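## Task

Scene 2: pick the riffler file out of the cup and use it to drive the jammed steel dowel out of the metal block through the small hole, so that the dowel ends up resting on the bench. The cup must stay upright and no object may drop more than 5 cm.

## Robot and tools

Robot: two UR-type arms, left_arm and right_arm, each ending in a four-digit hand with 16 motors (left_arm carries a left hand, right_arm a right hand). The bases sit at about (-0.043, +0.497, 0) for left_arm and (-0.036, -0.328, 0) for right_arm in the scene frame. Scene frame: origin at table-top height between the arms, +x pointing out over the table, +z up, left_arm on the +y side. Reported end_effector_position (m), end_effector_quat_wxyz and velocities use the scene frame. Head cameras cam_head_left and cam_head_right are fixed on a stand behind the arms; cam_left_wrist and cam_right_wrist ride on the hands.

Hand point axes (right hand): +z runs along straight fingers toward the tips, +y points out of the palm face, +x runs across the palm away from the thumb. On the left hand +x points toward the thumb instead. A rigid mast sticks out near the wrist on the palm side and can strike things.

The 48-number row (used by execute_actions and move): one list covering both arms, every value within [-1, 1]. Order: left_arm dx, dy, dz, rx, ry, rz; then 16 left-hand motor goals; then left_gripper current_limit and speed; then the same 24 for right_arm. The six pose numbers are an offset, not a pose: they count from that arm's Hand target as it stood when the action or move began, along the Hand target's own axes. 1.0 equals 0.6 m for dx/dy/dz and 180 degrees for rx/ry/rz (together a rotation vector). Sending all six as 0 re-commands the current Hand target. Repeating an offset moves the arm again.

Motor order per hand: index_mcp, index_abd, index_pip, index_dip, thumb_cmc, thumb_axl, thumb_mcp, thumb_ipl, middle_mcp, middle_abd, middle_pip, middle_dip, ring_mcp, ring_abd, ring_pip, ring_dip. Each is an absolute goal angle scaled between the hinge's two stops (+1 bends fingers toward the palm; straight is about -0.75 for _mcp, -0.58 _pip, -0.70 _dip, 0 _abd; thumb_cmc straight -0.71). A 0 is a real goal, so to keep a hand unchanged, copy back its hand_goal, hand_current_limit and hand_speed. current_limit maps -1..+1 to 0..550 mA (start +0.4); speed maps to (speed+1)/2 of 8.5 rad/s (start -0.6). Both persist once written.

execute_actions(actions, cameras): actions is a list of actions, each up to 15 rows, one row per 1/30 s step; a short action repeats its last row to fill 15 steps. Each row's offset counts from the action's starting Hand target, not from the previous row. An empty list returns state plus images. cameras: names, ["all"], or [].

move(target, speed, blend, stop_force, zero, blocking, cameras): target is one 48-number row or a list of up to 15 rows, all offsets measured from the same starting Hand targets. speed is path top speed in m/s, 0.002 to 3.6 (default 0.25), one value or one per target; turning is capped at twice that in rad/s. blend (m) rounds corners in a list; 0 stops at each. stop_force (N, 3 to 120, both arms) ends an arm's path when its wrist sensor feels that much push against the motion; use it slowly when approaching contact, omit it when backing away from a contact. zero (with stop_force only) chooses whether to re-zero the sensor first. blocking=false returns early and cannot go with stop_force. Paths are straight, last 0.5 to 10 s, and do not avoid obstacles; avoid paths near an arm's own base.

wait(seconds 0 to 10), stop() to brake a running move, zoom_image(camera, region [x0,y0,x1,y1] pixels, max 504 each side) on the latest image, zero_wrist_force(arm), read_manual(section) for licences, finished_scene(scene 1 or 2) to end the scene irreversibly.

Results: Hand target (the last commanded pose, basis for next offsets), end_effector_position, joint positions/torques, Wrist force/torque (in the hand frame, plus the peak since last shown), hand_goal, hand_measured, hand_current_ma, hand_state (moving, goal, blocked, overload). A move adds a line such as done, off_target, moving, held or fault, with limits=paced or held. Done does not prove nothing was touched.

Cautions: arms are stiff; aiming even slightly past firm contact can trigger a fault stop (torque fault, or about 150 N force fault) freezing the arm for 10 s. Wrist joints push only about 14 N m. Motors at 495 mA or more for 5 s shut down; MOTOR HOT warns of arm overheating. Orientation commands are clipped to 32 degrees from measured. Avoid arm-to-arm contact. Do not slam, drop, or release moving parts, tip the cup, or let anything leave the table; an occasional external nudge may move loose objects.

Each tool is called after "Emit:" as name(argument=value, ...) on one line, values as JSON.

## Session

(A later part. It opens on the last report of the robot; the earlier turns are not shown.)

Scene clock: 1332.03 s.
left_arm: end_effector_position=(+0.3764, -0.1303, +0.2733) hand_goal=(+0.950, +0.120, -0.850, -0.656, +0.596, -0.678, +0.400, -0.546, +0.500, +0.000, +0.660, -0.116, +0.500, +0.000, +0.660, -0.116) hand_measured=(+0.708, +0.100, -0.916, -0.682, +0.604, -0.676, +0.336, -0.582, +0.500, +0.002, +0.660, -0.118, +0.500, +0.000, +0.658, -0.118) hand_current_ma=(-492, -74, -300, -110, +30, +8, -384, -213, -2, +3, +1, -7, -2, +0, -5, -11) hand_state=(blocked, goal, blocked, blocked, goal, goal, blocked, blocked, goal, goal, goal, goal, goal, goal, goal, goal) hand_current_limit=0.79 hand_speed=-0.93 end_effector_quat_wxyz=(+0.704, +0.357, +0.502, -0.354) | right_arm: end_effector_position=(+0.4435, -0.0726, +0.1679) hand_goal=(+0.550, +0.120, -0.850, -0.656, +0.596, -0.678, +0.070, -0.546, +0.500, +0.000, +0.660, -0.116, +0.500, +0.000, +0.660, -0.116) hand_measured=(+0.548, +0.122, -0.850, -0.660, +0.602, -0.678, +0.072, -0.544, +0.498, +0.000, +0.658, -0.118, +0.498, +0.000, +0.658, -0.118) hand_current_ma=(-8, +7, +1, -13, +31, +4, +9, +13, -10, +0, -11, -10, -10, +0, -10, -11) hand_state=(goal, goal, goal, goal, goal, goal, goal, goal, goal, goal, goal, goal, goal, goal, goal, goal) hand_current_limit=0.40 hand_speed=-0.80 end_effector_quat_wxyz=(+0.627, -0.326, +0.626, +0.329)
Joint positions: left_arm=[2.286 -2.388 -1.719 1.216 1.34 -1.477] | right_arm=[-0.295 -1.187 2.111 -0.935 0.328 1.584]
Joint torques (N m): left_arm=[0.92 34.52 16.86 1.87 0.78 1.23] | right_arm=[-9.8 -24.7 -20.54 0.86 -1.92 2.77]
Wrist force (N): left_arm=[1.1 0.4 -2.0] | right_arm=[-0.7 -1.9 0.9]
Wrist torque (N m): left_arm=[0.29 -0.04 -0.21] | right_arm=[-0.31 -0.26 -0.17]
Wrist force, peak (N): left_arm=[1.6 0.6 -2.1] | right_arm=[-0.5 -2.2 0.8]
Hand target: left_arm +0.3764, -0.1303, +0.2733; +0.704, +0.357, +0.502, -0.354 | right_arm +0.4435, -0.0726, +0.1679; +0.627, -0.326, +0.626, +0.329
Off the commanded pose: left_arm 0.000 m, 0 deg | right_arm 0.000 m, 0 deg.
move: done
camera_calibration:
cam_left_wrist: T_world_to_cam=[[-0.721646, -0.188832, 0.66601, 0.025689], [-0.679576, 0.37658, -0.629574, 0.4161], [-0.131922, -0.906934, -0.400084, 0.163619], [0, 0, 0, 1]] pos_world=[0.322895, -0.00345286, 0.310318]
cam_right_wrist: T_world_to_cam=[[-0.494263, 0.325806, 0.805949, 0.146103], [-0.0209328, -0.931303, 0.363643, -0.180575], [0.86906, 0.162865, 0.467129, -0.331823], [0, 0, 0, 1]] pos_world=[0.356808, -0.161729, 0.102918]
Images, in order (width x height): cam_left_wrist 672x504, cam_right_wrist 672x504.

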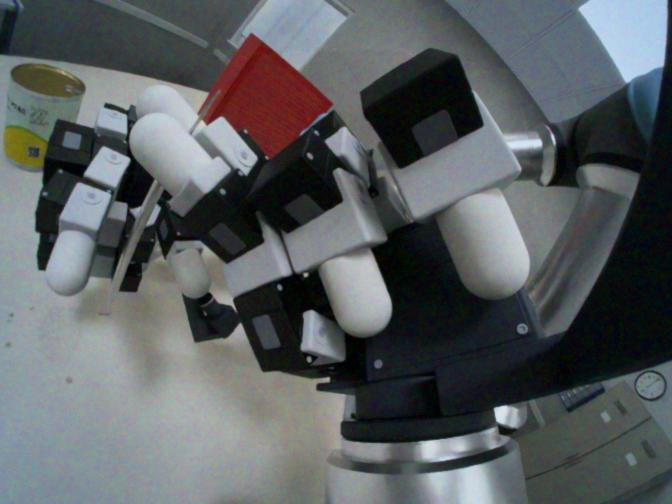

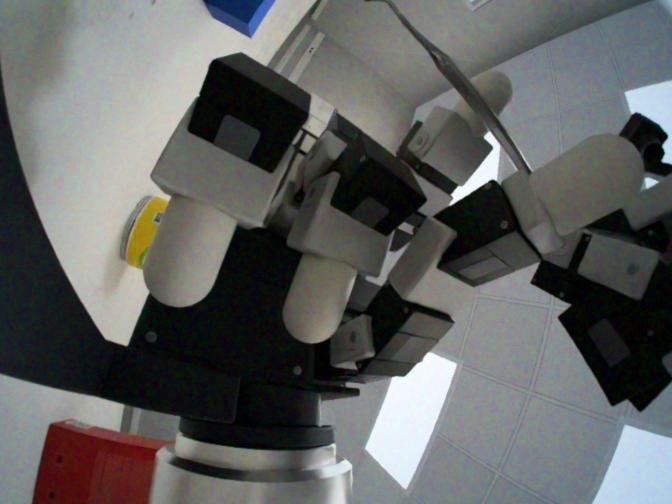

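Emit:
move(target=[0,0,0,0,0,0, 0.95,0.12,-0.85,-0.656,0.596,-0.678,0.40,-0.546,0.5,0,0.66,-0.116,0.5,0,0.66,-0.116,0.79,-0.93, 0,0,0,0,0,0, 0.95,0.12,-0.85,-0.655,0.597,-0.677,0.40,-0.545,0.5,0,0.66,-0.116,0.5,0,0.66,-0.116,0.2,-0.93], speed=0.03, cameras=["cam_left_wrist","cam_right_wrist"])

Scene clock: 1347.83 s.
left_arm: end_effector_position=(+0.3764, -0.1303, +0.2733) hand_goal=(+0.950, +0.120, -0.850, -0.656, +0.596, -0.678, +0.400, -0.546, +0.500, +0.000, +0.660, -0.116, +0.500, +0.000, +0.660, -0.116) hand_measured=(+0.708, +0.100, -0.916, -0.680, +0.604, -0.676, +0.336, -0.582, +0.500, +0.002, +0.660, -0.118, +0.500, +0.000, +0.658, -0.118) hand_current_ma=(-492, -75, -300, -110, +34, +9, -381, -213, -2, +3, +1, -7, -2, +0, -5, -11) hand_state=(blocked, goal, blocked, blocked, goal, goal, blocked, blocked, goal, goal, goal, goal, goal, goal, goal, goal) hand_current_limit=0.79 hand_speed=-0.93 end_effector_quat_wxyz=(+0.704, +0.357, +0.502, -0.354) | right_arm: end_effector_position=(+0.4435, -0.0726, +0.1679) hand_goal=(+0.950, +0.120, -0.850, -0.656, +0.596, -0.678, +0.400, -0.546, +0.500, +0.000, +0.660, -0.116, +0.500, +0.000, +0.660, -0.116) hand_measured=(+0.718, +0.122, -0.872, -0.666, +0.604, -0.676, +0.238, -0.560, +0.498, +0.000, +0.658, -0.118, +0.498, +0.000, +0.658, -0.118) hand_current_ma=(-330, +9, -100, -47, +38, +7, -330, -89, -10, +0, -11, -10, -10, +0, -10, -11) hand_state=(blocked, goal, blocked, goal, goal, goal, blocked, goal, goal, goal, goal, goal, goal, goal, goal, goal) hand_current_limit=0.20 hand_speed=-0.93 end_effector_quat_wxyz=(+0.627, -0.326, +0.626, +0.329)
Joint positions: left_arm=[2.286 -2.388 -1.719 1.216 1.34 -1.477] | right_arm=[-0.295 -1.187 2.111 -0.935 0.328 1.584]
Joint torques (N m): left_arm=[0.5 34.44 17.39 2.09 0.78 1.21] | right_arm=[-11.19 -24.64 -19.64 0.8 -1.62 2.61]
Wrist force (N): left_arm=[1.3 0.4 -1.9] | right_arm=[-0.6 -1.9 0.8]
Wrist torque (N m): left_arm=[0.30 -0.07 -0.18] | right_arm=[-0.28 -0.26 -0.17]
Wrist force, peak (N): left_arm=[1.3 0.6 -2.2] | right_arm=[-0.6 -2.1 1.0]
Hand target: left_arm +0.3764, -0.1303, +0.2733; +0.704, +0.357, +0.502, -0.354 | right_arm +0.4435, -0.0726, +0.1679; +0.627, -0.326, +0.626, +0.329
Off the commanded pose: left_arm 0.000 m, 0 deg | right_arm 0.000 m, 0 deg.
move: done
camera_calibration:
cam_left_wrist: T_world_to_cam=[[-0.721646, -0.188832, 0.66601, 0.025689], [-0.679576, 0.37658, -0.629574, 0.4161], [-0.131922, -0.906934, -0.400084, 0.163619], [0, 0, 0, 1]] pos_world=[0.322895, -0.00345286, 0.310318]
cam_right_wrist: T_world_to_cam=[[-0.494263, 0.325806, 0.805949, 0.146103], [-0.0209328, -0.931303, 0.363643, -0.180575], [0.86906, 0.162865, 0.467129, -0.331823], [0, 0, 0, 1]] pos_world=[0.356808, -0.161729, 0.102918]
Images, in order (width x height): cam_left_wrist 672x504, cam_right_wrist 672x504.

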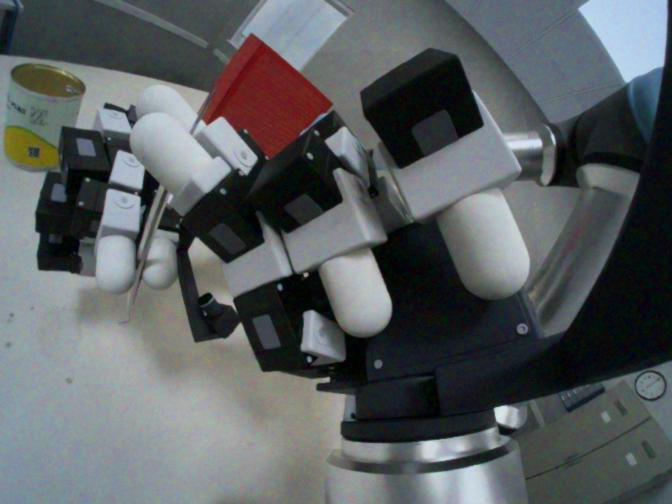

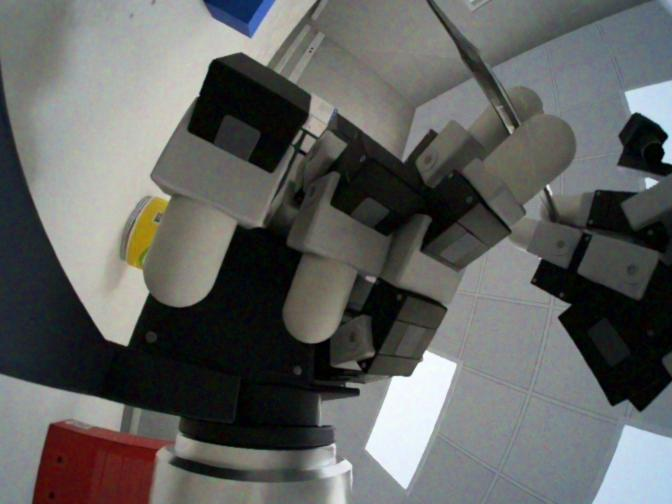

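Emit:
move(target=[0,0,0,0,0,0, 0.95,0.12,-0.85,-0.656,0.596,-0.678,0.40,-0.546,0.5,0,0.66,-0.116,0.5,0,0.66,-0.116,0.79,-0.93, 0,0,0,0,0,0, 0.95,0.12,-0.85,-0.655,0.597,-0.677,0.40,-0.545,0.5,0,0.66,-0.116,0.5,0,0.66,-0.116,0.79,-0.93], speed=0.03)

Emit:
move(target=[0,0,0,0,0,0, 0.70,0.12,-0.85,-0.656,0.596,-0.678,0.25,-0.546,0.5,0,0.66,-0.116,0.5,0,0.66,-0.116,0.3,-0.95, 0,0,0,0,0,0, 0.95,0.12,-0.85,-0.655,0.597,-0.677,0.40,-0.545,0.5,0,0.66,-0.116,0.5,0,0.66,-0.116,0.79,-0.93], speed=0.03, cameras=["cam_left_wrist","cam_right_wrist"])

Scene clock: 1361.37 s.
left_arm: end_effector_position=(+0.3764, -0.1303, +0.2733) hand_goal=(+0.950, +0.120, -0.850, -0.656, +0.596, -0.678, +0.400, -0.546, +0.500, +0.000, +0.660, -0.116, +0.500, +0.000, +0.660, -0.116) hand_measured=(+0.708, +0.100, -0.916, -0.680, +0.604, -0.676, +0.336, -0.582, +0.500, +0.002, +0.660, -0.118, +0.500, +0.000, +0.658, -0.118) hand_current_ma=(-492, -75, -300, -110, +36, +10, -381, -213, -2, +3, +1, -7, -2, +0, -5, -11) hand_state=(blocked, goal, blocked, blocked, goal, goal, blocked, blocked, goal, goal, goal, goal, goal, goal, goal, goal) hand_current_limit=0.79 hand_speed=-0.93 end_effector_quat_wxyz=(+0.704, +0.357, +0.502, -0.354) | right_arm: end_effector_position=(+0.4435, -0.0726, +0.1679) hand_goal=(+0.950, +0.120, -0.850, -0.656, +0.596, -0.678, +0.400, -0.546, +0.500, +0.000, +0.660, -0.116, +0.500, +0.000, +0.660, -0.116) hand_measured=(+0.718, +0.124, -0.886, -0.674, +0.606, -0.676, +0.262, -0.570, +0.498, +0.000, +0.658, -0.118, +0.498, +0.000, +0.658, -0.118) hand_current_ma=(-492, +16, -165, -82, +42, +10, -492, -147, -10, +0, -11, -10, -10, +0, -10, -11) hand_state=(blocked, goal, blocked, goal, goal, goal, blocked, blocked, goal, goal, goal, goal, goal, goal, goal, goal) hand_current_limit=0.79 hand_speed=-0.93 end_effector_quat_wxyz=(+0.627, -0.326, +0.626, +0.329)
Joint positions: left_arm=[2.286 -2.388 -1.719 1.216 1.34 -1.477] | right_arm=[-0.295 -1.187 2.111 -0.935 0.328 1.584]
Joint torques (N m): left_arm=[0.05 34.14 17.88 2.13 0.86 1.62] | right_arm=[-8.73 -25.46 -19.37 0.58 -1.01 2.64]
Wrist force (N): left_arm=[0.8 0.7 -1.9] | right_arm=[-0.3 -1.9 1.0]
Wrist torque (N m): left_arm=[0.33 -0.02 -0.22] | right_arm=[-0.30 -0.29 -0.15]
Wrist force, peak (N): left_arm=[1.2 0.5 -2.1] | right_arm=[-0.5 -2.2 1.0]
Hand target: left_arm +0.3764, -0.1303, +0.2733; +0.704, +0.357, +0.502, -0.354 | right_arm +0.4435, -0.0726, +0.1679; +0.627, -0.326, +0.626, +0.329
Off the commanded pose: left_arm 0.000 m, 0 deg | right_arm 0.000 m, 0 deg.
move: done

Scene clock: 1362.70 s.
left_arm: end_effector_position=(+0.3764, -0.1303, +0.2733) hand_goal=(+0.700, +0.120, -0.850, -0.656, +0.596, -0.678, +0.250, -0.546, +0.500, +0.000, +0.660, -0.116, +0.500, +0.000, +0.660, -0.116) hand_measured=(+0.698, +0.108, -0.854, -0.660, +0.592, -0.678, +0.250, -0.548, +0.500, +0.002, +0.660, -0.118, +0.500, +0.000, +0.658, -0.118) hand_current_ma=(-9, -40, -18, -13, -20, +0, +4, -13, -2, +3, +1, -7, -2, +0, -5, -11) hand_state=(goal, goal, goal, goal, goal, goal, goal, goal, goal, goal, goal, goal, goal, goal, goal, goal) hand_current_limit=0.30 hand_speed=-0.95 end_effector_quat_wxyz=(+0.704, +0.357, +0.502, -0.354) | right_arm: end_effector_position=(+0.4435, -0.0726, +0.1679) hand_goal=(+0.950, +0.120, -0.850, -0.656, +0.596, -0.678, +0.400, -0.546, +0.500, +0.000, +0.660, -0.116, +0.500, +0.000, +0.660, -0.116) hand_measured=(+0.718, +0.126, -0.890, -0.676, +0.608, -0.676, +0.270, -0.570, +0.498, +0.000, +0.658, -0.118, +0.498, +0.000, +0.658, -0.118) hand_current_ma=(-492, +20, -189, -97, +52, +14, -492, -156, -10, +0, -11, -10, -10, +0, -10, -11) hand_state=(blocked, goal, blocked, blocked, goal, goal, blocked, blocked, goal, goal, goal, goal, goal, goal, goal, goal) hand_current_limit=0.79 hand_speed=-0.93 end_effector_quat_wxyz=(+0.627, -0.326, +0.626, +0.329)
Joint positions: left_arm=[2.286 -2.388 -1.719 1.216 1.34 -1.477] | right_arm=[-0.295 -1.187 2.111 -0.935 0.328 1.584]
Joint torques (N m): left_arm=[0.79 34.21 18.17 2.37 0.61 1.34] | right_arm=[-9.6 -25.72 -20.08 0.28 -0.73 2.87]
Wrist force (N): left_arm=[0.9 0.4 -1.8] | right_arm=[-0.2 -2.0 0.9]
Wrist torque (N m): left_arm=[0.30 -0.04 -0.21] | right_arm=[-0.30 -0.29 -0.16]
Wrist force, peak (N): left_arm=[1.3 0.6 -2.1] | right_arm=[-0.4 -2.4 1.0]
Hand target: left_arm +0.3764, -0.1303, +0.2733; +0.704, +0.357, +0.502, -0.354 | right_arm +0.4435, -0.0726, +0.1679; +0.627, -0.326, +0.626, +0.329
Off the commanded pose: left_arm 0.000 m, 0 deg | right_arm 0.000 m, 0 deg.
move: done
camera_calibration:
cam_left_wrist: T_world_to_cam=[[-0.721646, -0.188832, 0.66601, 0.025689], [-0.679576, 0.37658, -0.629574, 0.4161], [-0.131922, -0.906934, -0.400084, 0.163619], [0, 0, 0, 1]] pos_world=[0.322895, -0.00345286, 0.310318]
cam_right_wrist: T_world_to_cam=[[-0.494263, 0.325806, 0.805949, 0.146103], [-0.0209328, -0.931303, 0.363643, -0.180575], [0.86906, 0.162865, 0.467129, -0.331823], [0, 0, 0, 1]] pos_world=[0.356808, -0.161729, 0.102918]
Images, in order (width x height): cam_left_wrist 672x504, cam_right_wrist 672x504.

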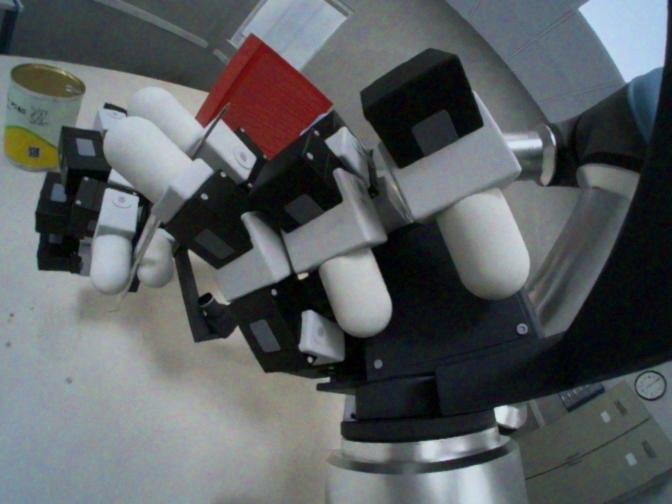

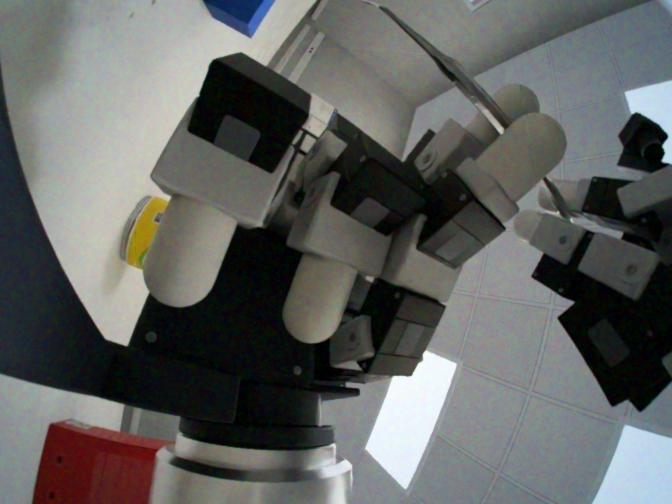

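Emit:
move(target=[[0,0,0,0,0,0, 0.50,0.12,-0.85,-0.656,0.596,-0.678,0.05,-0.546,0.5,0,0.66,-0.116,0.5,0,0.66,-0.116,0.3,-0.93, 0,0,0,0,0,0, 0.95,0.12,-0.85,-0.655,0.597,-0.677,0.40,-0.545,0.5,0,0.66,-0.116,0.5,0,0.66,-0.116,0.79,-0.93],[0,-0.15,0,0,0,0, 0.50,0.12,-0.85,-0.656,0.596,-0.678,0.05,-0.546,0.5,0,0.66,-0.116,0.5,0,0.66,-0.116,0.3,-0.93, 0,0,0,0,0,0, 0.95,0.12,-0.85,-0.655,0.597,-0.677,0.40,-0.545,0.5,0,0.66,-0.116,0.5,0,0.66,-0.116,0.79,-0.93]], speed=0.06, cameras=["cam_left_wrist","cam_right_wrist"])

Scene clock: 1377.27 s.
left_arm: end_effector_position=(+0.2994, -0.1748, +0.2599) hand_goal=(+0.500, +0.120, -0.850, -0.656, +0.596, -0.678, +0.050, -0.546, +0.500, +0.000, +0.660, -0.116, +0.500, +0.000, +0.660, -0.116) hand_measured=(+0.508, +0.108, -0.852, -0.658, +0.590, -0.678, +0.052, -0.548, +0.500, +0.002, +0.660, -0.118, +0.500, +0.000, +0.658, -0.118) hand_current_ma=(+30, -40, -10, -11, -24, +0, +6, -13, -2, +3, +1, -7, -1, +0, -5, -11) hand_state=(goal, goal, goal, goal, goal, goal, goal, goal, goal, goal, goal, goal, goal, goal, goal, goal) hand_current_limit=0.30 hand_speed=-0.93 end_effector_quat_wxyz=(+0.704, +0.357, +0.502, -0.354) | right_arm: end_effector_position=(+0.4435, -0.0726, +0.1679) hand_goal=(+0.950, +0.120, -0.850, -0.656, +0.596, -0.678, +0.400, -0.546, +0.500, +0.000, +0.660, -0.116, +0.500, +0.000, +0.660, -0.116) hand_measured=(+0.718, +0.122, -0.890, -0.676, +0.614, -0.674, +0.272, -0.570, +0.498, +0.000, +0.658, -0.118, +0.498, +0.000, +0.658, -0.118) hand_current_ma=(-492, +11, -189, -97, +84, +25, -492, -156, -10, +0, -11, -10, -10, +0, -10, -11) hand_state=(blocked, goal, blocked, blocked, goal, goal, blocked, blocked, goal, goal, goal, goal, goal, goal, goal, goal) hand_current_limit=0.79 hand_speed=-0.93 end_effector_quat_wxyz=(+0.627, -0.326, +0.626, +0.329)
Joint positions: left_arm=[2.114 -2.431 -1.677 1.209 1.507 -1.435] | right_arm=[-0.295 -1.187 2.111 -0.935 0.328 1.584]
Joint torques (N m): left_arm=[10.15 59.72 6.5 1.62 -2.08 -1.64] | right_arm=[-6.95 -25.58 -19.28 -0.21 0.61 2.71]
Wrist force (N): left_arm=[1.0 0.5 -2.1] | right_arm=[-0.4 -1.8 0.6]
Wrist torque (N m): left_arm=[0.31 -0.05 -0.19] | right_arm=[-0.26 -0.28 -0.16]
Wrist force, peak (N): left_arm=[1.2 1.6 -2.2] | right_arm=[-0.5 -2.2 1.0]
Hand target: left_arm +0.2993, -0.1748, +0.2601; +0.704, +0.357, +0.502, -0.354 | right_arm +0.4435, -0.0726, +0.1679; +0.627, -0.326, +0.626, +0.329
Off the commanded pose: left_arm 0.000 m, 0 deg | right_arm 0.000 m, 0 deg.
move: done
camera_calibration:
cam_left_wrist: T_world_to_cam=[[-0.721701, -0.189016, 0.665898, -0.0294574], [-0.679518, 0.376793, -0.629509, 0.372066], [-0.131918, -0.906808, -0.400372, 0.107858], [0, 0, 0, 1]] pos_world=[0.245795, -0.0479537, 0.297018]
cam_right_wrist: T_world_to_cam=[[-0.494263, 0.325806, 0.805949, 0.146103], [-0.0209328, -0.931303, 0.363643, -0.180575], [0.86906, 0.162865, 0.467129, -0.331823], [0, 0, 0, 1]] pos_world=[0.356808, -0.161729, 0.102918]
Images, in order (width x height): cam_left_wrist 672x504, cam_right_wrist 672x504.

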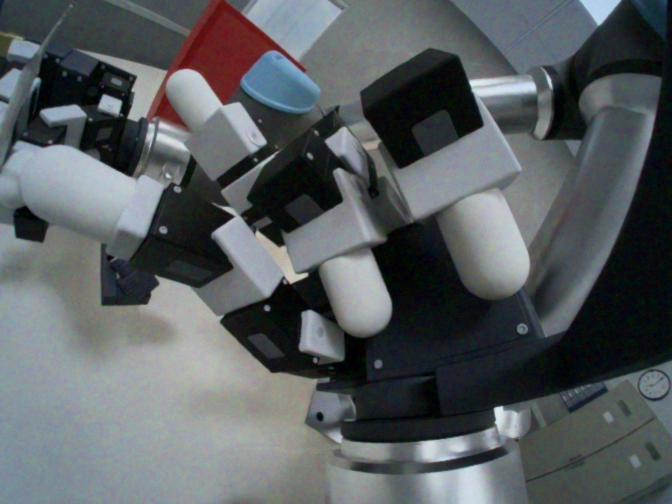

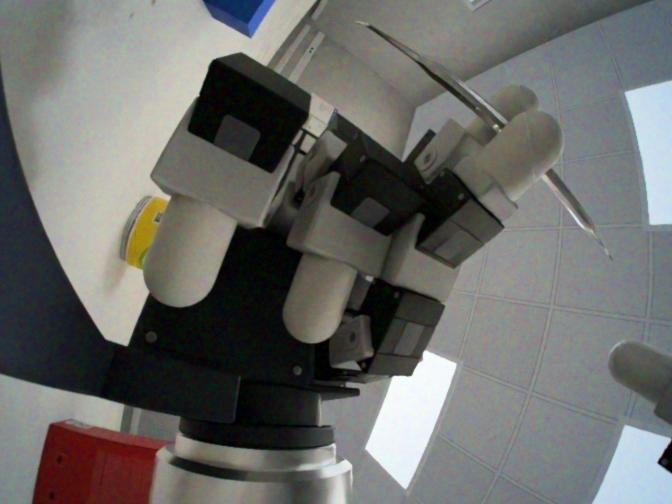

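Emit:
move(target=[[-0.1598,0.0247,0.0402,0,0,0, 0.50,0.12,-0.85,-0.656,0.596,-0.678,0.05,-0.546,0.5,0,0.66,-0.116,0.5,0,0.66,-0.116,0.3,-0.93, 0,0,0,0,0,0, 0.95,0.12,-0.85,-0.655,0.597,-0.677,0.40,-0.545,0.5,0,0.66,-0.116,0.5,0,0.66,-0.116,0.79,-0.93],[-0.3033,0.2897,-0.2788,0,0,0, 0.50,0.12,-0.85,-0.656,0.596,-0.678,0.05,-0.546,0.5,0,0.66,-0.116,0.5,0,0.66,-0.116,0.3,-0.93, 0,0,0,0,0,0, 0.95,0.12,-0.85,-0.655,0.597,-0.677,0.40,-0.545,0.5,0,0.66,-0.116,0.5,0,0.66,-0.116,0.79,-0.93],[-0.0005,0.678,-0.1433,0.0157,0.5784,-0.057, 0.50,0.12,-0.85,-0.656,0.596,-0.678,0.05,-0.546,0.5,0,0.66,-0.116,0.5,0,0.66,-0.116,0.3,-0.93, 0,0,0,0,0,0, 0.95,0.12,-0.85,-0.655,0.597,-0.677,0.40,-0.545,0.5,0,0.66,-0.116,0.5,0,0.66,-0.116,0.79,-0.93]], speed=[0.1,0.2,0.3], blend=0.03, cameras=["all"])

Scene clock: 1542.70 s.
left_arm: end_effector_position=(+0.6086, +0.1002, +0.2995) hand_goal=(+0.500, +0.120, -0.850, -0.656, +0.596, -0.678, +0.050, -0.546, +0.500, +0.000, +0.660, -0.116, +0.500, +0.000, +0.660, -0.116) hand_measured=(+0.492, +0.116, -0.852, -0.658, +0.594, -0.678, +0.052, -0.546, +0.494, +0.000, +0.660, -0.118, +0.494, +0.000, +0.658, -0.118) hand_current_ma=(-34, -12, -10, -11, -8, +0, +9, -5, -27, +3, +1, -7, -25, +0, -5, -11) hand_state=(goal, goal, goal, goal, goal, goal, goal, goal, goal, goal, goal, goal, goal, goal, goal, goal) hand_current_limit=0.30 hand_speed=-0.93 end_effector_quat_wxyz=(+0.000, +0.473, +0.881, -0.001) end_effector_velocity=(+0.000, +0.001, +0.000) end_effector_angular_velocity=(+0.003, +0.002, +0.001) | right_arm: end_effector_position=(+0.4435, -0.0726, +0.1679) hand_goal=(+0.950, +0.120, -0.850, -0.656, +0.596, -0.678, +0.400, -0.546, +0.500, +0.000, +0.660, -0.116, +0.500, +0.000, +0.660, -0.116) hand_measured=(+0.718, +0.122, -0.890, -0.676, +0.614, -0.674, +0.272, -0.570, +0.498, +0.000, +0.658, -0.118, +0.498, +0.000, +0.658, -0.118) hand_current_ma=(-492, +11, -189, -97, +84, +25, -492, -156, -10, +0, -11, -10, -10, +0, -10, -11) hand_state=(blocked, goal, blocked, blocked, goal, goal, blocked, blocked, goal, goal, goal, goal, goal, goal, goal, goal) hand_current_limit=0.79 hand_speed=-0.93 end_effector_quat_wxyz=(+0.627, -0.326, +0.626, +0.329)
Joint positions: left_arm=[2.649 -2.198 -0.885 -1.63 1.569 -1.069] | right_arm=[-0.295 -1.187 2.111 -0.935 0.328 1.584]
Joint velocities: left_arm=[0.001 -0.002 0.004 -0.005 0.002 0] | right_arm=[within noise]
Joint torques (N m): left_arm=[5.29 36.1 29.84 0.8 1.04 2.04] | right_arm=[-4.63 -27.94 -19.58 -0.64 1.49 2.63]
Wrist force (N): left_arm=[0.1 0.3 -0.1] | right_arm=[-0.4 -1.8 0.8]
Wrist torque (N m): left_arm=[0.27 0.02 0.00] | right_arm=[-0.29 -0.29 -0.17]
Wrist force, peak (N): left_arm=[0.5 0.8 -3.3] | right_arm=[-0.6 -2.2 0.8]
Hand target: left_arm +0.6087, +0.1002, +0.2994; +0.000, +0.473, +0.881, -0.001 | right_arm +0.4435, -0.0726, +0.1679; +0.627, -0.326, +0.626, +0.329
Off the commanded pose: left_arm 0.000 m, 0 deg | right_arm 0.000 m, 0 deg.
move: done
camera_calibration:
cam_left_wrist: T_world_to_cam=[[-0.0752603, -0.997144, 0.00631061, 0.104492], [-0.618613, 0.0516521, 0.783996, 0.0756367], [-0.782083, 0.0551, -0.620734, 0.779173], [0, 0, 0, 1]] pos_world=[0.664032, 0.0573547, 0.423701]
cam_right_wrist: T_world_to_cam=[[-0.494263, 0.325806, 0.805949, 0.146103], [-0.0209328, -0.931303, 0.363643, -0.180575], [0.86906, 0.162865, 0.467129, -0.331823], [0, 0, 0, 1]] pos_world=[0.356808, -0.161729, 0.102918]

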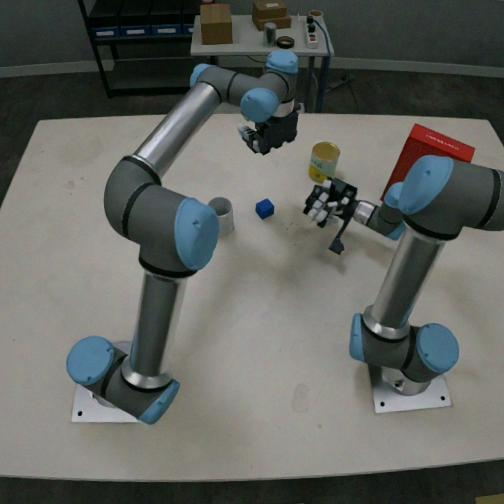

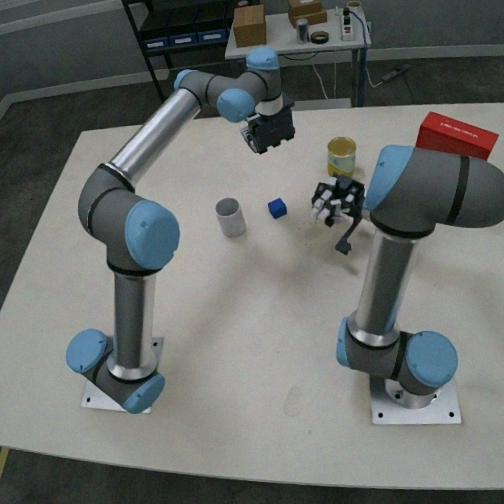

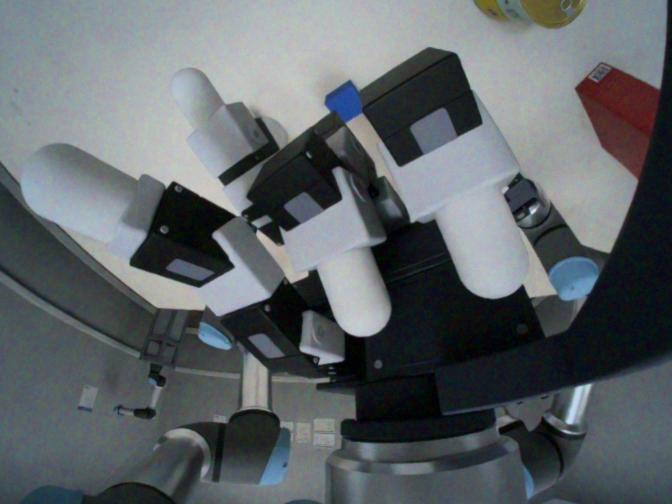

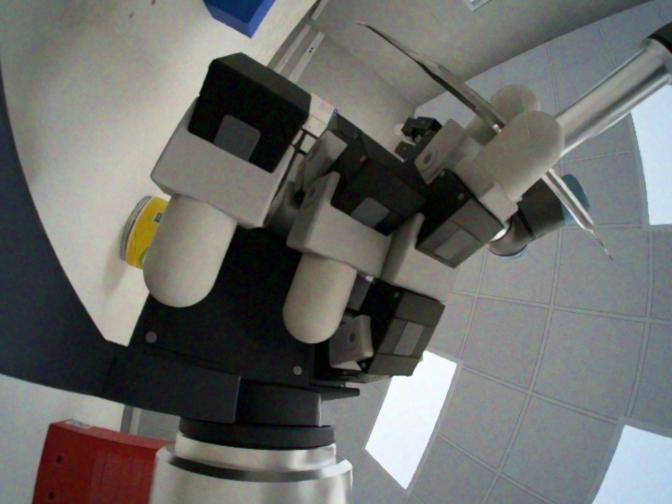

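Emit:
move(target=[0,0,0,0,0,0, -0.754,-0.45,-0.576,-0.696,-0.714,-0.678,-0.226,-0.168,-0.754,0.40,-0.576,-0.696,0.5,0,0.66,-0.116,0.4,-0.8, -0.1552,-0.2247,-0.3043,0.2305,0.3425,-0.3864, 0.95,0.12,-0.85,-0.655,0.597,-0.677,0.40,-0.545,0.5,0,0.66,-0.116,0.5,0,0.66,-0.116,0.79,-0.93], speed=0.2, cameras=["all"])

Scene clock: 1569.17 s.
left_arm: end_effector_position=(+0.6087, +0.1002, +0.2994) hand_goal=(-0.754, -0.450, -0.576, -0.696, -0.714, -0.678, -0.226, -0.168, -0.754, +0.400, -0.576, -0.696, +0.500, +0.000, +0.660, -0.116) hand_measured=(-0.748, -0.444, -0.578, -0.694, -0.712, -0.678, -0.216, -0.170, -0.748, +0.396, -0.574, -0.694, +0.494, +0.000, +0.658, -0.118) hand_current_ma=(+22, +22, -11, +9, +10, +0, +52, -5, +22, -14, +11, +8, -25, +0, -5, -11) hand_state=(goal, goal, goal, goal, goal, goal, goal, goal, goal, goal, goal, goal, goal, goal, goal, goal) hand_current_limit=0.40 hand_speed=-0.80 end_effector_quat_wxyz=(+0.000, +0.473, +0.881, -0.001) | right_arm: end_effector_position=(+0.4499, -0.2997, +0.2599) hand_goal=(+0.950, +0.120, -0.850, -0.656, +0.596, -0.678, +0.400, -0.546, +0.500, +0.000, +0.660, -0.116, +0.500, +0.000, +0.660, -0.116) hand_measured=(+0.718, +0.116, -0.890, -0.676, +0.614, -0.674, +0.274, -0.572, +0.498, +0.000, +0.658, -0.118, +0.498, +0.000, +0.658, -0.118) hand_current_ma=(-492, -19, -189, -98, +87, +25, -492, -159, -10, +2, -11, -10, -10, +0, -10, -11) hand_state=(blocked, goal, blocked, blocked, goal, goal, blocked, blocked, goal, goal, goal, goal, goal, goal, goal, goal) hand_current_limit=0.79 hand_speed=-0.93 end_effector_quat_wxyz=(+0.379, -0.494, +0.621, -0.476)
Joint positions: left_arm=[2.649 -2.199 -0.885 -1.63 1.569 -1.069] | right_arm=[-0.316 -1.81 2.009 0.063 1.499 -0.019]
Joint torques (N m): left_arm=[7.71 51.89 18.95 3.65 1.58 1.99] | right_arm=[-9.35 -4.37 -28.84 -1.07 1.31 0.34]
Wrist force (N): left_arm=[-0.1 0.0 0.0] | right_arm=[-1.4 0.7 1.4]
Wrist torque (N m): left_arm=[0.05 0.00 -0.02] | right_arm=[0.29 0.16 -0.13]
Wrist force, peak (N): left_arm=[-0.2 0.3 -0.2] | right_arm=[-0.6 -2.0 1.1]
Hand target: left_arm +0.6087, +0.1002, +0.2994; +0.000, +0.473, +0.881, -0.001 | right_arm +0.4500, -0.2999, +0.2599; +0.379, -0.494, +0.621, -0.476
Off the commanded pose: left_arm 0.000 m, 0 deg | right_arm 0.000 m, 0 deg.
move: done
camera_calibration:
cam_left_wrist: T_world_to_cam=[[-0.0752125, -0.997149, 0.00610287, 0.104557], [-0.618513, 0.0514518, 0.784089, 0.0757615], [-0.782167, 0.0551986, -0.620619, 0.779129], [0, 0, 0, 1]] pos_world=[0.664132, 0.0573544, 0.4235]
cam_right_wrist: T_world_to_cam=[[0.0200484, 0.821208, -0.570277, 0.423977], [-0.517922, 0.496424, 0.69665, 0.139556], [0.855193, 0.281392, 0.435274, -0.293403], [0, 0, 0, 1]] pos_world=[0.314695, -0.334891, 0.272273]

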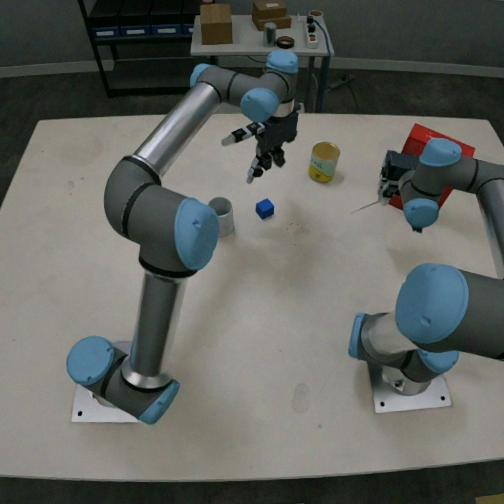

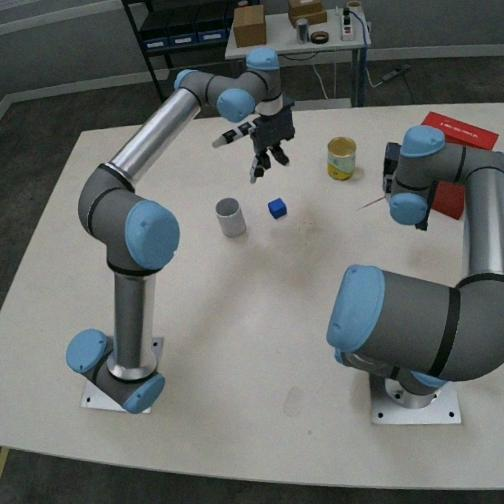

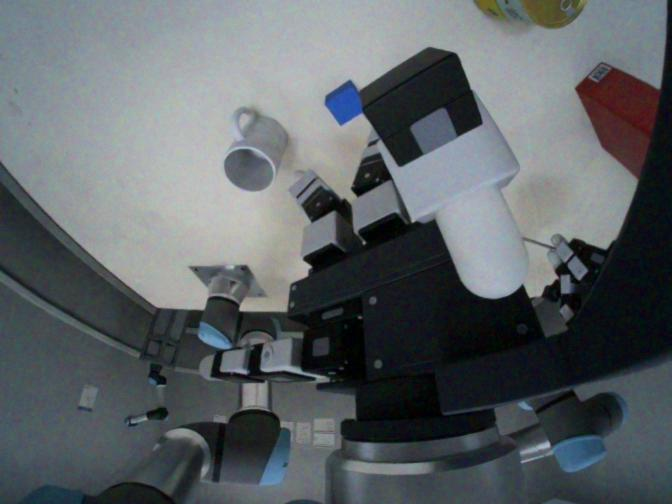

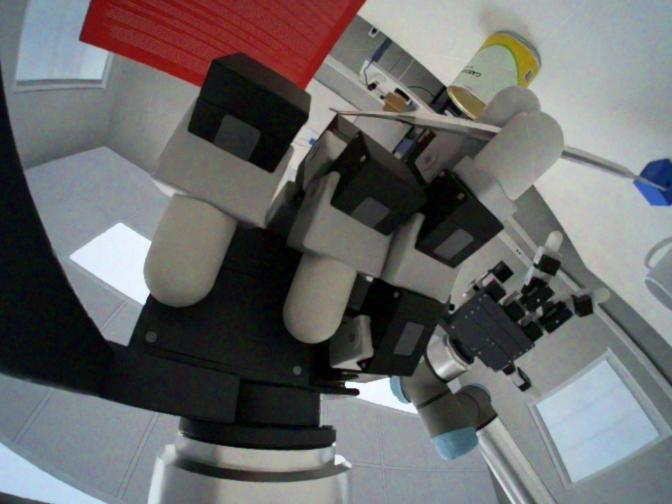

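Emit:
move(target=[0,0,0,0,0,0, -0.754,-0.45,-0.576,-0.696,-0.714,-0.678,-0.226,-0.168,-0.754,0.40,-0.576,-0.696,0.5,0,0.66,-0.116,0.4,-0.8, -0.0345,0.1705,0.0338,0.0269,0.0420,-0.1897, 0.95,0.12,-0.85,-0.655,0.597,-0.677,0.40,-0.545,0.5,0,0.66,-0.116,0.5,0,0.66,-0.116,0.79,-0.93], speed=0.12, cameras=["cam_head_left","cam_head_right","cam_right_wrist"])

Scene clock: 1640.17 s.
left_arm: end_effector_position=(+0.6087, +0.1002, +0.2994) hand_goal=(-0.754, -0.450, -0.576, -0.696, -0.714, -0.678, -0.226, -0.168, -0.754, +0.400, -0.576, -0.696, +0.500, +0.000, +0.660, -0.116) hand_measured=(-0.748, -0.444, -0.578, -0.694, -0.712, -0.678, -0.216, -0.170, -0.748, +0.396, -0.574, -0.694, +0.494, +0.000, +0.658, -0.118) hand_current_ma=(+22, +22, -11, +9, +10, +0, +52, -5, +22, -14, +11, +8, -25, +0, -5, -11) hand_state=(goal, goal, goal, goal, goal, goal, goal, goal, goal, goal, goal, goal, goal, goal, goal, goal) hand_current_limit=0.40 hand_speed=-0.80 end_effector_quat_wxyz=(+0.000, +0.473, +0.881, -0.001) | right_arm: end_effector_position=(+0.4479, -0.2781, +0.1558) hand_goal=(+0.950, +0.120, -0.850, -0.656, +0.596, -0.678, +0.400, -0.546, +0.500, +0.000, +0.660, -0.116, +0.500, +0.000, +0.660, -0.116) hand_measured=(+0.718, +0.110, -0.890, -0.676, +0.612, -0.674, +0.274, -0.572, +0.498, +0.000, +0.658, -0.118, +0.498, +0.000, +0.658, -0.118) hand_current_ma=(-492, -38, -189, -98, +73, +25, -492, -160, -10, +2, -11, -10, -10, +0, -10, -11) hand_state=(blocked, goal, blocked, blocked, goal, goal, blocked, blocked, goal, goal, goal, goal, goal, goal, goal, goal) hand_current_limit=0.79 hand_speed=-0.93 end_effector_quat_wxyz=(-0.202, +0.606, -0.452, +0.623)
Joint positions: left_arm=[2.649 -2.199 -0.885 -1.63 1.569 -1.069] | right_arm=[0.036 -1.603 2.194 -0.438 1.945 -0.56]
Joint torques (N m): left_arm=[6.37 60.44 18.09 3.69 1.21 2.01] | right_arm=[-6.79 -17.77 -25.98 -1.82 -1.26 0.32]
Wrist force (N): left_arm=[0.0 0.2 -0.1] | right_arm=[-1.7 1.0 1.3]
Wrist torque (N m): left_arm=[0.10 -0.02 0.00] | right_arm=[0.30 0.34 -0.05]
Wrist force, peak (N): left_arm=[0.2 0.4 -0.1] | right_arm=[-2.1 1.5 1.5]
Hand target: left_arm +0.6087, +0.1002, +0.2994; +0.000, +0.473, +0.881, -0.001 | right_arm +0.4479, -0.2781, +0.1559; -0.202, +0.606, -0.452, +0.623
Off the commanded pose: left_arm 0.000 m, 0 deg | right_arm 0.000 m, 0 deg.
move: done
camera_calibration:
cam_right_wrist: T_world_to_cam=[[-0.0384971, 0.343146, -0.938493, 0.297501], [-0.50711, 0.802552, 0.314243, 0.340119], [0.861021, 0.488017, 0.143117, -0.152112], [0, 0, 0, 1]] pos_world=[0.314903, -0.300816, 0.194092]
Images, in order (width x height): cam_head_left 504x504, cam_head_right 504x504, cam_right_wrist 672x504.

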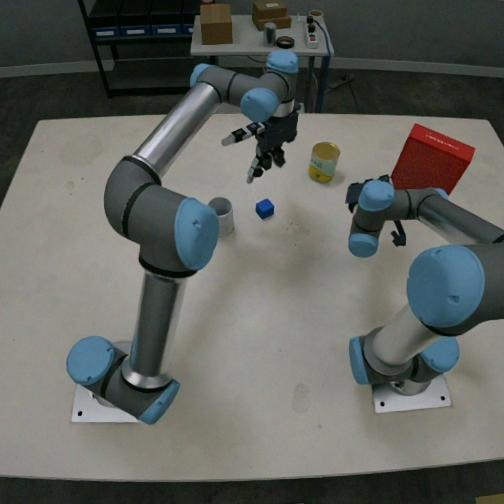

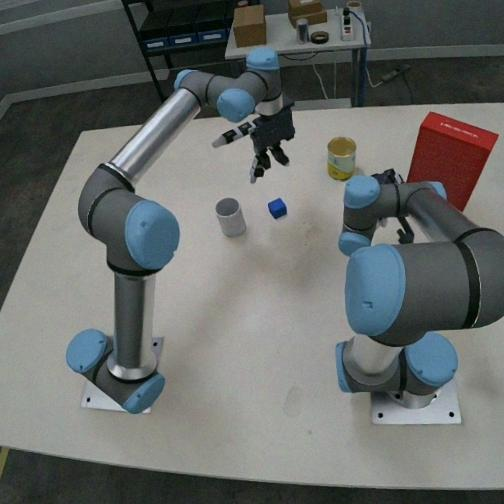

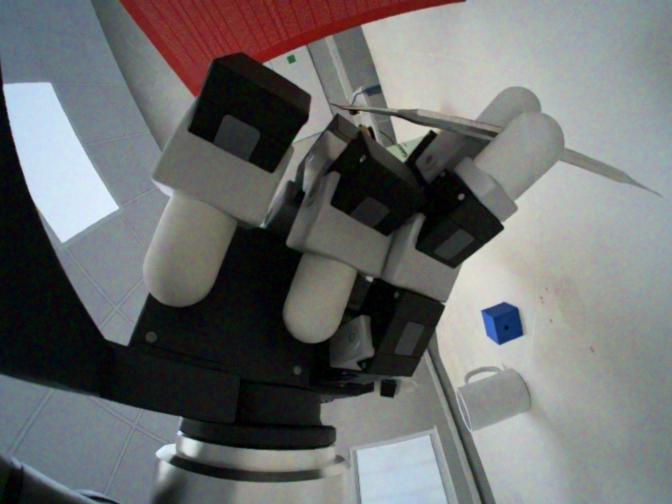

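Emit:
move(target=[0,0,0,0,0,0, -0.754,-0.45,-0.576,-0.696,-0.714,-0.678,-0.226,-0.168,-0.754,0.40,-0.576,-0.696,0.5,0,0.66,-0.116,0.4,-0.8, -0.0299,0.1237,0.0332,0,0,0, 0.95,0.12,-0.85,-0.655,0.597,-0.677,0.40,-0.545,0.5,0,0.66,-0.116,0.5,0,0.66,-0.116,0.79,-0.93], speed=0.04, stop_force=6, cameras=["cam_right_wrist"])

Scene clock: 1653.83 s.
left_arm: end_effector_position=(+0.6087, +0.1002, +0.2994) hand_goal=(-0.754, -0.450, -0.576, -0.696, -0.714, -0.678, -0.226, -0.168, -0.754, +0.400, -0.576, -0.696, +0.500, +0.000, +0.660, -0.116) hand_measured=(-0.748, -0.444, -0.578, -0.694, -0.712, -0.678, -0.216, -0.170, -0.748, +0.396, -0.574, -0.694, +0.494, +0.000, +0.658, -0.118) hand_current_ma=(+22, +22, -11, +9, +10, +0, +52, -5, +22, -14, +11, +8, -25, +0, -5, -11) hand_state=(goal, goal, goal, goal, goal, goal, goal, goal, goal, goal, goal, goal, goal, goal, goal, goal) hand_current_limit=0.40 hand_speed=-0.80 end_effector_quat_wxyz=(+0.000, +0.473, +0.881, -0.001) | right_arm: end_effector_position=(+0.4480, -0.3080, +0.0829) hand_goal=(+0.950, +0.120, -0.850, -0.656, +0.596, -0.678, +0.400, -0.546, +0.500, +0.000, +0.660, -0.116, +0.500, +0.000, +0.660, -0.116) hand_measured=(+0.718, +0.106, -0.890, -0.676, +0.612, -0.674, +0.276, -0.572, +0.498, +0.000, +0.658, -0.118, +0.498, +0.000, +0.658, -0.118) hand_current_ma=(-492, -54, -189, -98, +71, +25, -492, -161, -10, +2, -11, -10, -10, +0, -10, -11) hand_state=(blocked, goal, blocked, blocked, goal, goal, blocked, blocked, goal, goal, goal, goal, goal, goal, goal, goal) hand_current_limit=0.79 hand_speed=-0.93 end_effector_quat_wxyz=(-0.202, +0.606, -0.452, +0.623)
Joint positions: left_arm=[2.649 -2.199 -0.885 -1.63 1.569 -1.069] | right_arm=[-0.067 -1.491 2.324 -0.686 1.843 -0.577]
Joint torques (N m): left_arm=[7.39 59.32 18.34 3.72 0.61 2.03] | right_arm=[11.43 -27.58 -22.53 -2.4 2.26 2.34]
Wrist force (N): left_arm=[0.0 0.1 0.0] | right_arm=[-1.5 1.0 1.4]
Wrist torque (N m): left_arm=[0.09 -0.01 -0.01] | right_arm=[0.27 0.33 0.03]
Wrist force, peak (N): left_arm=[-0.2 0.5 0.0] | right_arm=[-1.6 1.7 1.6]
Hand target: left_arm +0.6087, +0.1002, +0.2994; +0.000, +0.473, +0.881, -0.001 | right_arm +0.4480, -0.3080, +0.0829; -0.202, +0.606, -0.452, +0.623
Off the commanded pose: left_arm 0.000 m, 0 deg | right_arm 0.000 m, 0 deg.
move: done
camera_calibration:
cam_right_wrist: T_world_to_cam=[[-0.0382273, 0.342954, -0.938574, 0.23915], [-0.50708, 0.802685, 0.313954, 0.387254], [0.861051, 0.487934, 0.143221, -0.12716], [0, 0, 0, 1]] pos_world=[0.315002, -0.330815, 0.121092]
Images, in order (width x height): cam_right_wrist 672x504.

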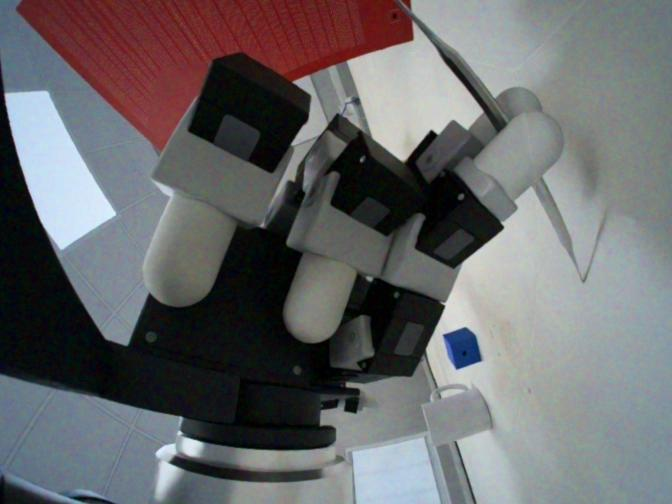

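Emit:
move(target=[0,0,0,0,0,0, -0.754,-0.45,-0.576,-0.696,-0.714,-0.678,-0.226,-0.168,-0.754,0.40,-0.576,-0.696,0.5,0,0.66,-0.116,0.4,-0.8, -0.0023,0.0142,0.004,0,0,0, 0.95,0.12,-0.85,-0.655,0.597,-0.677,0.40,-0.545,0.5,0,0.66,-0.116,0.5,0,0.66,-0.116,0.79,-0.93], speed=0.03, stop_force=6)

Emit:
move(target=[[0,0,0,0,0,0, -0.754,-0.45,-0.576,-0.696,-0.714,-0.678,-0.226,-0.168,-0.754,0.40,-0.576,-0.696,0.5,0,0.66,-0.116,0.4,-0.8, 0,0,0,0,0,0, 0.95,0.12,-0.85,-0.655,0.597,-0.677,0.40,-0.545,-0.3,0,0.66,-0.116,0.5,0,0.66,-0.116,0.79,-0.85],[0,0,0,0,0,0, -0.754,-0.45,-0.576,-0.696,-0.714,-0.678,-0.226,-0.168,-0.754,0.40,-0.576,-0.696,0.5,0,0.66,-0.116,0.4,-0.8, 0,0,0,0,0,0, 0.95,0.12,-0.85,-0.655,0.597,-0.677,0.40,-0.545,-0.3,0,-0.85,-0.655,0.5,0,0.66,-0.116,0.79,-0.85],[0,0,0,0,0,0, -0.754,-0.45,-0.576,-0.696,-0.714,-0.678,-0.226,-0.168,-0.754,0.40,-0.576,-0.696,0.5,0,0.66,-0.116,0.4,-0.8, 0,0,0,0,0,0, 0.95,0.12,-0.85,-0.655,0.597,-0.677,0.40,-0.545,0.45,0,-0.85,-0.655,0.5,0,0.66,-0.116,0.79,-0.85]], speed=0.03, cameras=["cam_right_wrist"])

Scene clock: 1681.57 s.
left_arm: end_effector_position=(+0.6087, +0.1002, +0.2994) hand_goal=(-0.754, -0.450, -0.576, -0.696, -0.714, -0.678, -0.226, -0.168, -0.754, +0.400, -0.576, -0.696, +0.500, +0.000, +0.660, -0.116) hand_measured=(-0.748, -0.444, -0.578, -0.694, -0.712, -0.678, -0.216, -0.170, -0.748, +0.396, -0.574, -0.694, +0.494, +0.000, +0.658, -0.118) hand_current_ma=(+22, +22, -11, +9, +10, +0, +52, -5, +22, -14, +11, +8, -25, +0, -5, -11) hand_state=(goal, goal, goal, goal, goal, goal, goal, goal, goal, goal, goal, goal, goal, goal, goal, goal) hand_current_limit=0.40 hand_speed=-0.80 end_effector_quat_wxyz=(+0.000, +0.473, +0.881, -0.001) | right_arm: end_effector_position=(+0.4479, -0.3121, +0.0748) hand_goal=(+0.950, +0.120, -0.850, -0.656, +0.596, -0.678, +0.400, -0.546, +0.500, +0.000, +0.660, -0.116, +0.500, +0.000, +0.660, -0.116) hand_measured=(+0.718, +0.106, -0.890, -0.676, +0.612, -0.674, +0.276, -0.572, +0.498, +0.000, +0.658, -0.118, +0.498, +0.000, +0.658, -0.118) hand_current_ma=(-492, -55, -191, -98, +71, +25, -492, -164, -10, +2, -11, -10, -10, +0, -10, -11) hand_state=(blocked, goal, blocked, blocked, goal, goal, blocked, blocked, goal, goal, goal, goal, goal, goal, goal, goal) hand_current_limit=0.79 hand_speed=-0.93 end_effector_quat_wxyz=(-0.202, +0.606, -0.452, +0.623)
Joint positions: left_arm=[2.649 -2.199 -0.885 -1.63 1.569 -1.069] | right_arm=[-0.081 -1.475 2.337 -0.715 1.829 -0.579]
Joint torques (N m): left_arm=[6.77 59.34 19.96 3.87 -0.91 1.77] | right_arm=[10.35 -27.33 -22.88 -0.25 2.24 0.68]
Wrist force (N): left_arm=[-0.2 0.3 -0.1] | right_arm=[-1.5 1.0 1.2]
Wrist torque (N m): left_arm=[0.11 0.01 -0.03] | right_arm=[0.30 0.33 0.02]
Wrist force, peak (N): left_arm=[0.1 0.5 -0.3] | right_arm=[-1.8 1.2 1.7]
Hand target: left_arm +0.6087, +0.1002, +0.2994; +0.000, +0.473, +0.881, -0.001 | right_arm +0.4479, -0.3121, +0.0748; -0.202, +0.606, -0.452, +0.623
Off the commanded pose: left_arm 0.000 m, 0 deg | right_arm 0.000 m, 0 deg.
move: done

Scene clock: 1688.30 s.
left_arm: end_effector_position=(+0.6087, +0.1002, +0.2994) hand_goal=(-0.754, -0.450, -0.576, -0.696, -0.714, -0.678, -0.226, -0.168, -0.754, +0.400, -0.576, -0.696, +0.500, +0.000, +0.660, -0.116) hand_measured=(-0.748, -0.444, -0.578, -0.694, -0.712, -0.678, -0.216, -0.170, -0.748, +0.396, -0.574, -0.694, +0.494, +0.000, +0.658, -0.118) hand_current_ma=(+22, +22, -11, +9, +10, +0, +52, -5, +22, -14, +11, +8, -25, +0, -5, -11) hand_state=(goal, goal, goal, goal, goal, goal, goal, goal, goal, goal, goal, goal, goal, goal, goal, goal) hand_current_limit=0.40 hand_speed=-0.80 end_effector_quat_wxyz=(+0.000, +0.473, +0.881, -0.001) | right_arm: end_effector_position=(+0.4479, -0.3121, +0.0748) hand_goal=(+0.950, +0.120, -0.850, -0.656, +0.596, -0.678, +0.400, -0.546, +0.450, +0.000, -0.850, -0.656, +0.500, +0.000, +0.660, -0.116) hand_measured=(+0.718, +0.106, -0.890, -0.676, +0.612, -0.674, +0.276, -0.572, +0.448, +0.000, -0.846, -0.654, +0.498, +0.000, +0.658, -0.118) hand_current_ma=(-492, -56, -191, -98, +71, +25, -492, -164, -10, +2, +18, +11, -10, +0, -10, -11) hand_state=(blocked, goal, blocked, blocked, goal, goal, blocked, blocked, goal, goal, goal, goal, goal, goal, goal, goal) hand_current_limit=0.79 hand_speed=-0.85 end_effector_quat_wxyz=(-0.202, +0.606, -0.452, +0.623)
Joint positions: left_arm=[2.649 -2.199 -0.885 -1.63 1.569 -1.069] | right_arm=[-0.081 -1.475 2.337 -0.715 1.829 -0.579]
Joint torques (N m): left_arm=[7.12 60.35 20.57 3.7 -0.76 1.34] | right_arm=[9.81 -22.42 -17.21 -2.25 1.68 2.11]
Wrist force (N): left_arm=[-0.1 0.1 -0.1] | right_arm=[-1.5 1.1 1.1]
Wrist torque (N m): left_arm=[0.09 0.00 -0.02] | right_arm=[0.30 0.32 0.03]
Wrist force, peak (N): left_arm=[0.0 0.3 -0.4] | right_arm=[-2.0 1.2 1.4]
Hand target: left_arm +0.6087, +0.1002, +0.2994; +0.000, +0.473, +0.881, -0.001 | right_arm +0.4479, -0.3121, +0.0748; -0.202, +0.606, -0.452, +0.623
Off the commanded pose: left_arm 0.000 m, 0 deg | right_arm 0.000 m, 0 deg.
move: done
camera_calibration:
cam_right_wrist: T_world_to_cam=[[-0.0382273, 0.342954, -0.938574, 0.23301], [-0.50708, 0.802685, 0.313954, 0.392926], [0.861051, 0.487934, 0.143221, -0.123976], [0, 0, 0, 1]] pos_world=[0.314902, -0.334815, 0.113092]
Images, in order (width x height): cam_right_wrist 672x504.

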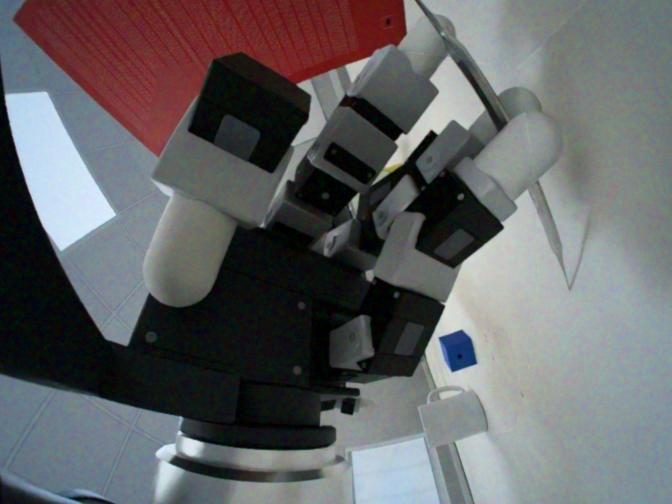

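Emit:
move(target=[[0,0,0,0,0,0, -0.754,-0.45,-0.576,-0.696,-0.714,-0.678,-0.226,-0.168,-0.754,0.40,-0.576,-0.696,0.5,0,0.66,-0.116,0.4,-0.8, 0,0,0,0,0,0, 0.95,0.12,-0.85,-0.655,0.597,-0.677,0.40,-0.545,0.60,0,-0.85,-0.655,0.5,0,0.66,-0.116,0.79,-0.93]], speed=0.03)

Emit:
move(target=[[0,0,0,0,0,0, -0.754,-0.45,-0.576,-0.696,-0.714,-0.678,-0.226,-0.168,-0.754,0.40,-0.576,-0.696,0.5,0,0.66,-0.116,0.4,-0.8, 0,0,0,0,0,0, 0.95,0.12,-0.85,-0.655,0.597,-0.677,0.40,-0.545,0.68,0,-0.85,-0.655,0.5,0,0.66,-0.116,0.79,-0.93]], speed=0.03, cameras=["cam_right_wrist"])

Scene clock: 1697.40 s.
left_arm: end_effector_position=(+0.6087, +0.1002, +0.2994) hand_goal=(-0.754, -0.450, -0.576, -0.696, -0.714, -0.678, -0.226, -0.168, -0.754, +0.400, -0.576, -0.696, +0.500, +0.000, +0.660, -0.116) hand_measured=(-0.748, -0.444, -0.578, -0.694, -0.712, -0.678, -0.216, -0.170, -0.748, +0.396, -0.574, -0.694, +0.494, +0.000, +0.658, -0.118) hand_current_ma=(+22, +22, -11, +9, +10, +0, +52, -5, +22, -14, +11, +8, -25, +0, -5, -11) hand_state=(goal, goal, goal, goal, goal, goal, goal, goal, goal, goal, goal, goal, goal, goal, goal, goal) hand_current_limit=0.40 hand_speed=-0.80 end_effector_quat_wxyz=(+0.000, +0.473, +0.881, -0.001) | right_arm: end_effector_position=(+0.4479, -0.3121, +0.0748) hand_goal=(+0.950, +0.120, -0.850, -0.656, +0.596, -0.678, +0.400, -0.546, +0.600, +0.000, -0.850, -0.656, +0.500, +0.000, +0.660, -0.116) hand_measured=(+0.718, +0.106, -0.890, -0.676, +0.612, -0.674, +0.276, -0.572, +0.596, +0.000, -0.846, -0.654, +0.498, +0.000, +0.658, -0.118) hand_current_ma=(-492, -57, -192, -98, +71, +25, -492, -164, -23, +2, +15, +11, -10, +0, -10, -11) hand_state=(blocked, goal, blocked, blocked, goal, goal, blocked, blocked, goal, goal, goal, goal, goal, goal, goal, goal) hand_current_limit=0.79 hand_speed=-0.93 end_effector_quat_wxyz=(-0.202, +0.606, -0.452, +0.623)
Joint positions: left_arm=[2.649 -2.199 -0.885 -1.63 1.569 -1.069] | right_arm=[-0.081 -1.475 2.337 -0.715 1.829 -0.579]
Joint torques (N m): left_arm=[6.55 58.96 19.09 3.36 -0.7 1.54] | right_arm=[8.5 -16.52 -13.17 -2.22 0.9 1.98]
Wrist force (N): left_arm=[0.3 0.1 0.0] | right_arm=[-1.4 1.1 1.6]
Wrist torque (N m): left_arm=[0.08 -0.05 0.01] | right_arm=[0.27 0.30 0.04]
Wrist force, peak (N): left_arm=[0.1 0.4 0.0] | right_arm=[-1.9 1.3 1.4]
Hand target: left_arm +0.6087, +0.1002, +0.2994; +0.000, +0.473, +0.881, -0.001 | right_arm +0.4479, -0.3121, +0.0748; -0.202, +0.606, -0.452, +0.623
Off the commanded pose: left_arm 0.000 m, 0 deg | right_arm 0.000 m, 0 deg.
move: done

Scene clock: 1697.97 s.
left_arm: end_effector_position=(+0.6087, +0.1002, +0.2994) hand_goal=(-0.754, -0.450, -0.576, -0.696, -0.714, -0.678, -0.226, -0.168, -0.754, +0.400, -0.576, -0.696, +0.500, +0.000, +0.660, -0.116) hand_measured=(-0.748, -0.444, -0.578, -0.694, -0.712, -0.678, -0.216, -0.170, -0.748, +0.396, -0.574, -0.694, +0.494, +0.000, +0.658, -0.118) hand_current_ma=(+22, +22, -11, +9, +10, +0, +52, -5, +22, -14, +11, +8, -25, +0, -5, -11) hand_state=(goal, goal, goal, goal, goal, goal, goal, goal, goal, goal, goal, goal, goal, goal, goal, goal) hand_current_limit=0.40 hand_speed=-0.80 end_effector_quat_wxyz=(+0.000, +0.473, +0.881, -0.001) | right_arm: end_effector_position=(+0.4479, -0.3121, +0.0748) hand_goal=(+0.950, +0.120, -0.850, -0.656, +0.596, -0.678, +0.400, -0.546, +0.680, +0.000, -0.850, -0.656, +0.500, +0.000, +0.660, -0.116) hand_measured=(+0.718, +0.106, -0.890, -0.676, +0.608, -0.674, +0.276, -0.574, +0.650, +0.000, -0.854, -0.656, +0.498, +0.000, +0.658, -0.118) hand_current_ma=(-492, -57, -192, -98, +56, +25, -492, -181, -150, +2, -15, -2, -10, +0, -10, -11) hand_state=(blocked, goal, blocked, blocked, goal, goal, blocked, blocked, blocked, goal, goal, goal, goal, goal, goal, goal) hand_current_limit=0.79 hand_speed=-0.93 end_effector_quat_wxyz=(-0.202, +0.606, -0.452, +0.623)
Joint positions: left_arm=[2.649 -2.199 -0.885 -1.63 1.569 -1.069] | right_arm=[-0.081 -1.475 2.337 -0.715 1.829 -0.579]
Joint torques (N m): left_arm=[5.78 59.52 21.09 3.71 -0.73 1.25] | right_arm=[7.98 -16.22 -13.89 -2.11 0.82 2.15]
Wrist force (N): left_arm=[0.1 0.1 -0.1] | right_arm=[-1.5 0.9 1.3]
Wrist torque (N m): left_arm=[0.08 -0.03 0.00] | right_arm=[0.27 0.32 0.03]
Wrist force, peak (N): left_arm=[0.0 0.3 -0.2] | right_arm=[-1.6 1.1 1.6]
Hand target: left_arm +0.6087, +0.1002, +0.2994; +0.000, +0.473, +0.881, -0.001 | right_arm +0.4479, -0.3121, +0.0748; -0.202, +0.606, -0.452, +0.623
Off the commanded pose: left_arm 0.000 m, 0 deg | right_arm 0.000 m, 0 deg.
move: done
camera_calibration:
cam_right_wrist: T_world_to_cam=[[-0.0382273, 0.342954, -0.938574, 0.23301], [-0.50708, 0.802685, 0.313954, 0.392926], [0.861051, 0.487934, 0.143221, -0.123976], [0, 0, 0, 1]] pos_world=[0.314902, -0.334815, 0.113092]
Images, in order (width x height): cam_right_wrist 672x504.

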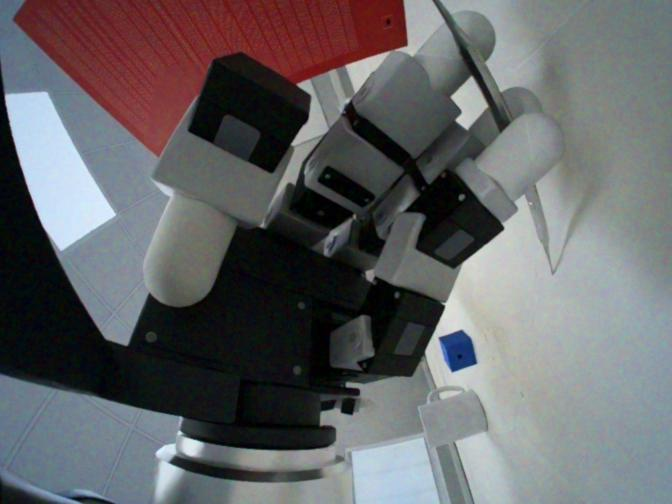

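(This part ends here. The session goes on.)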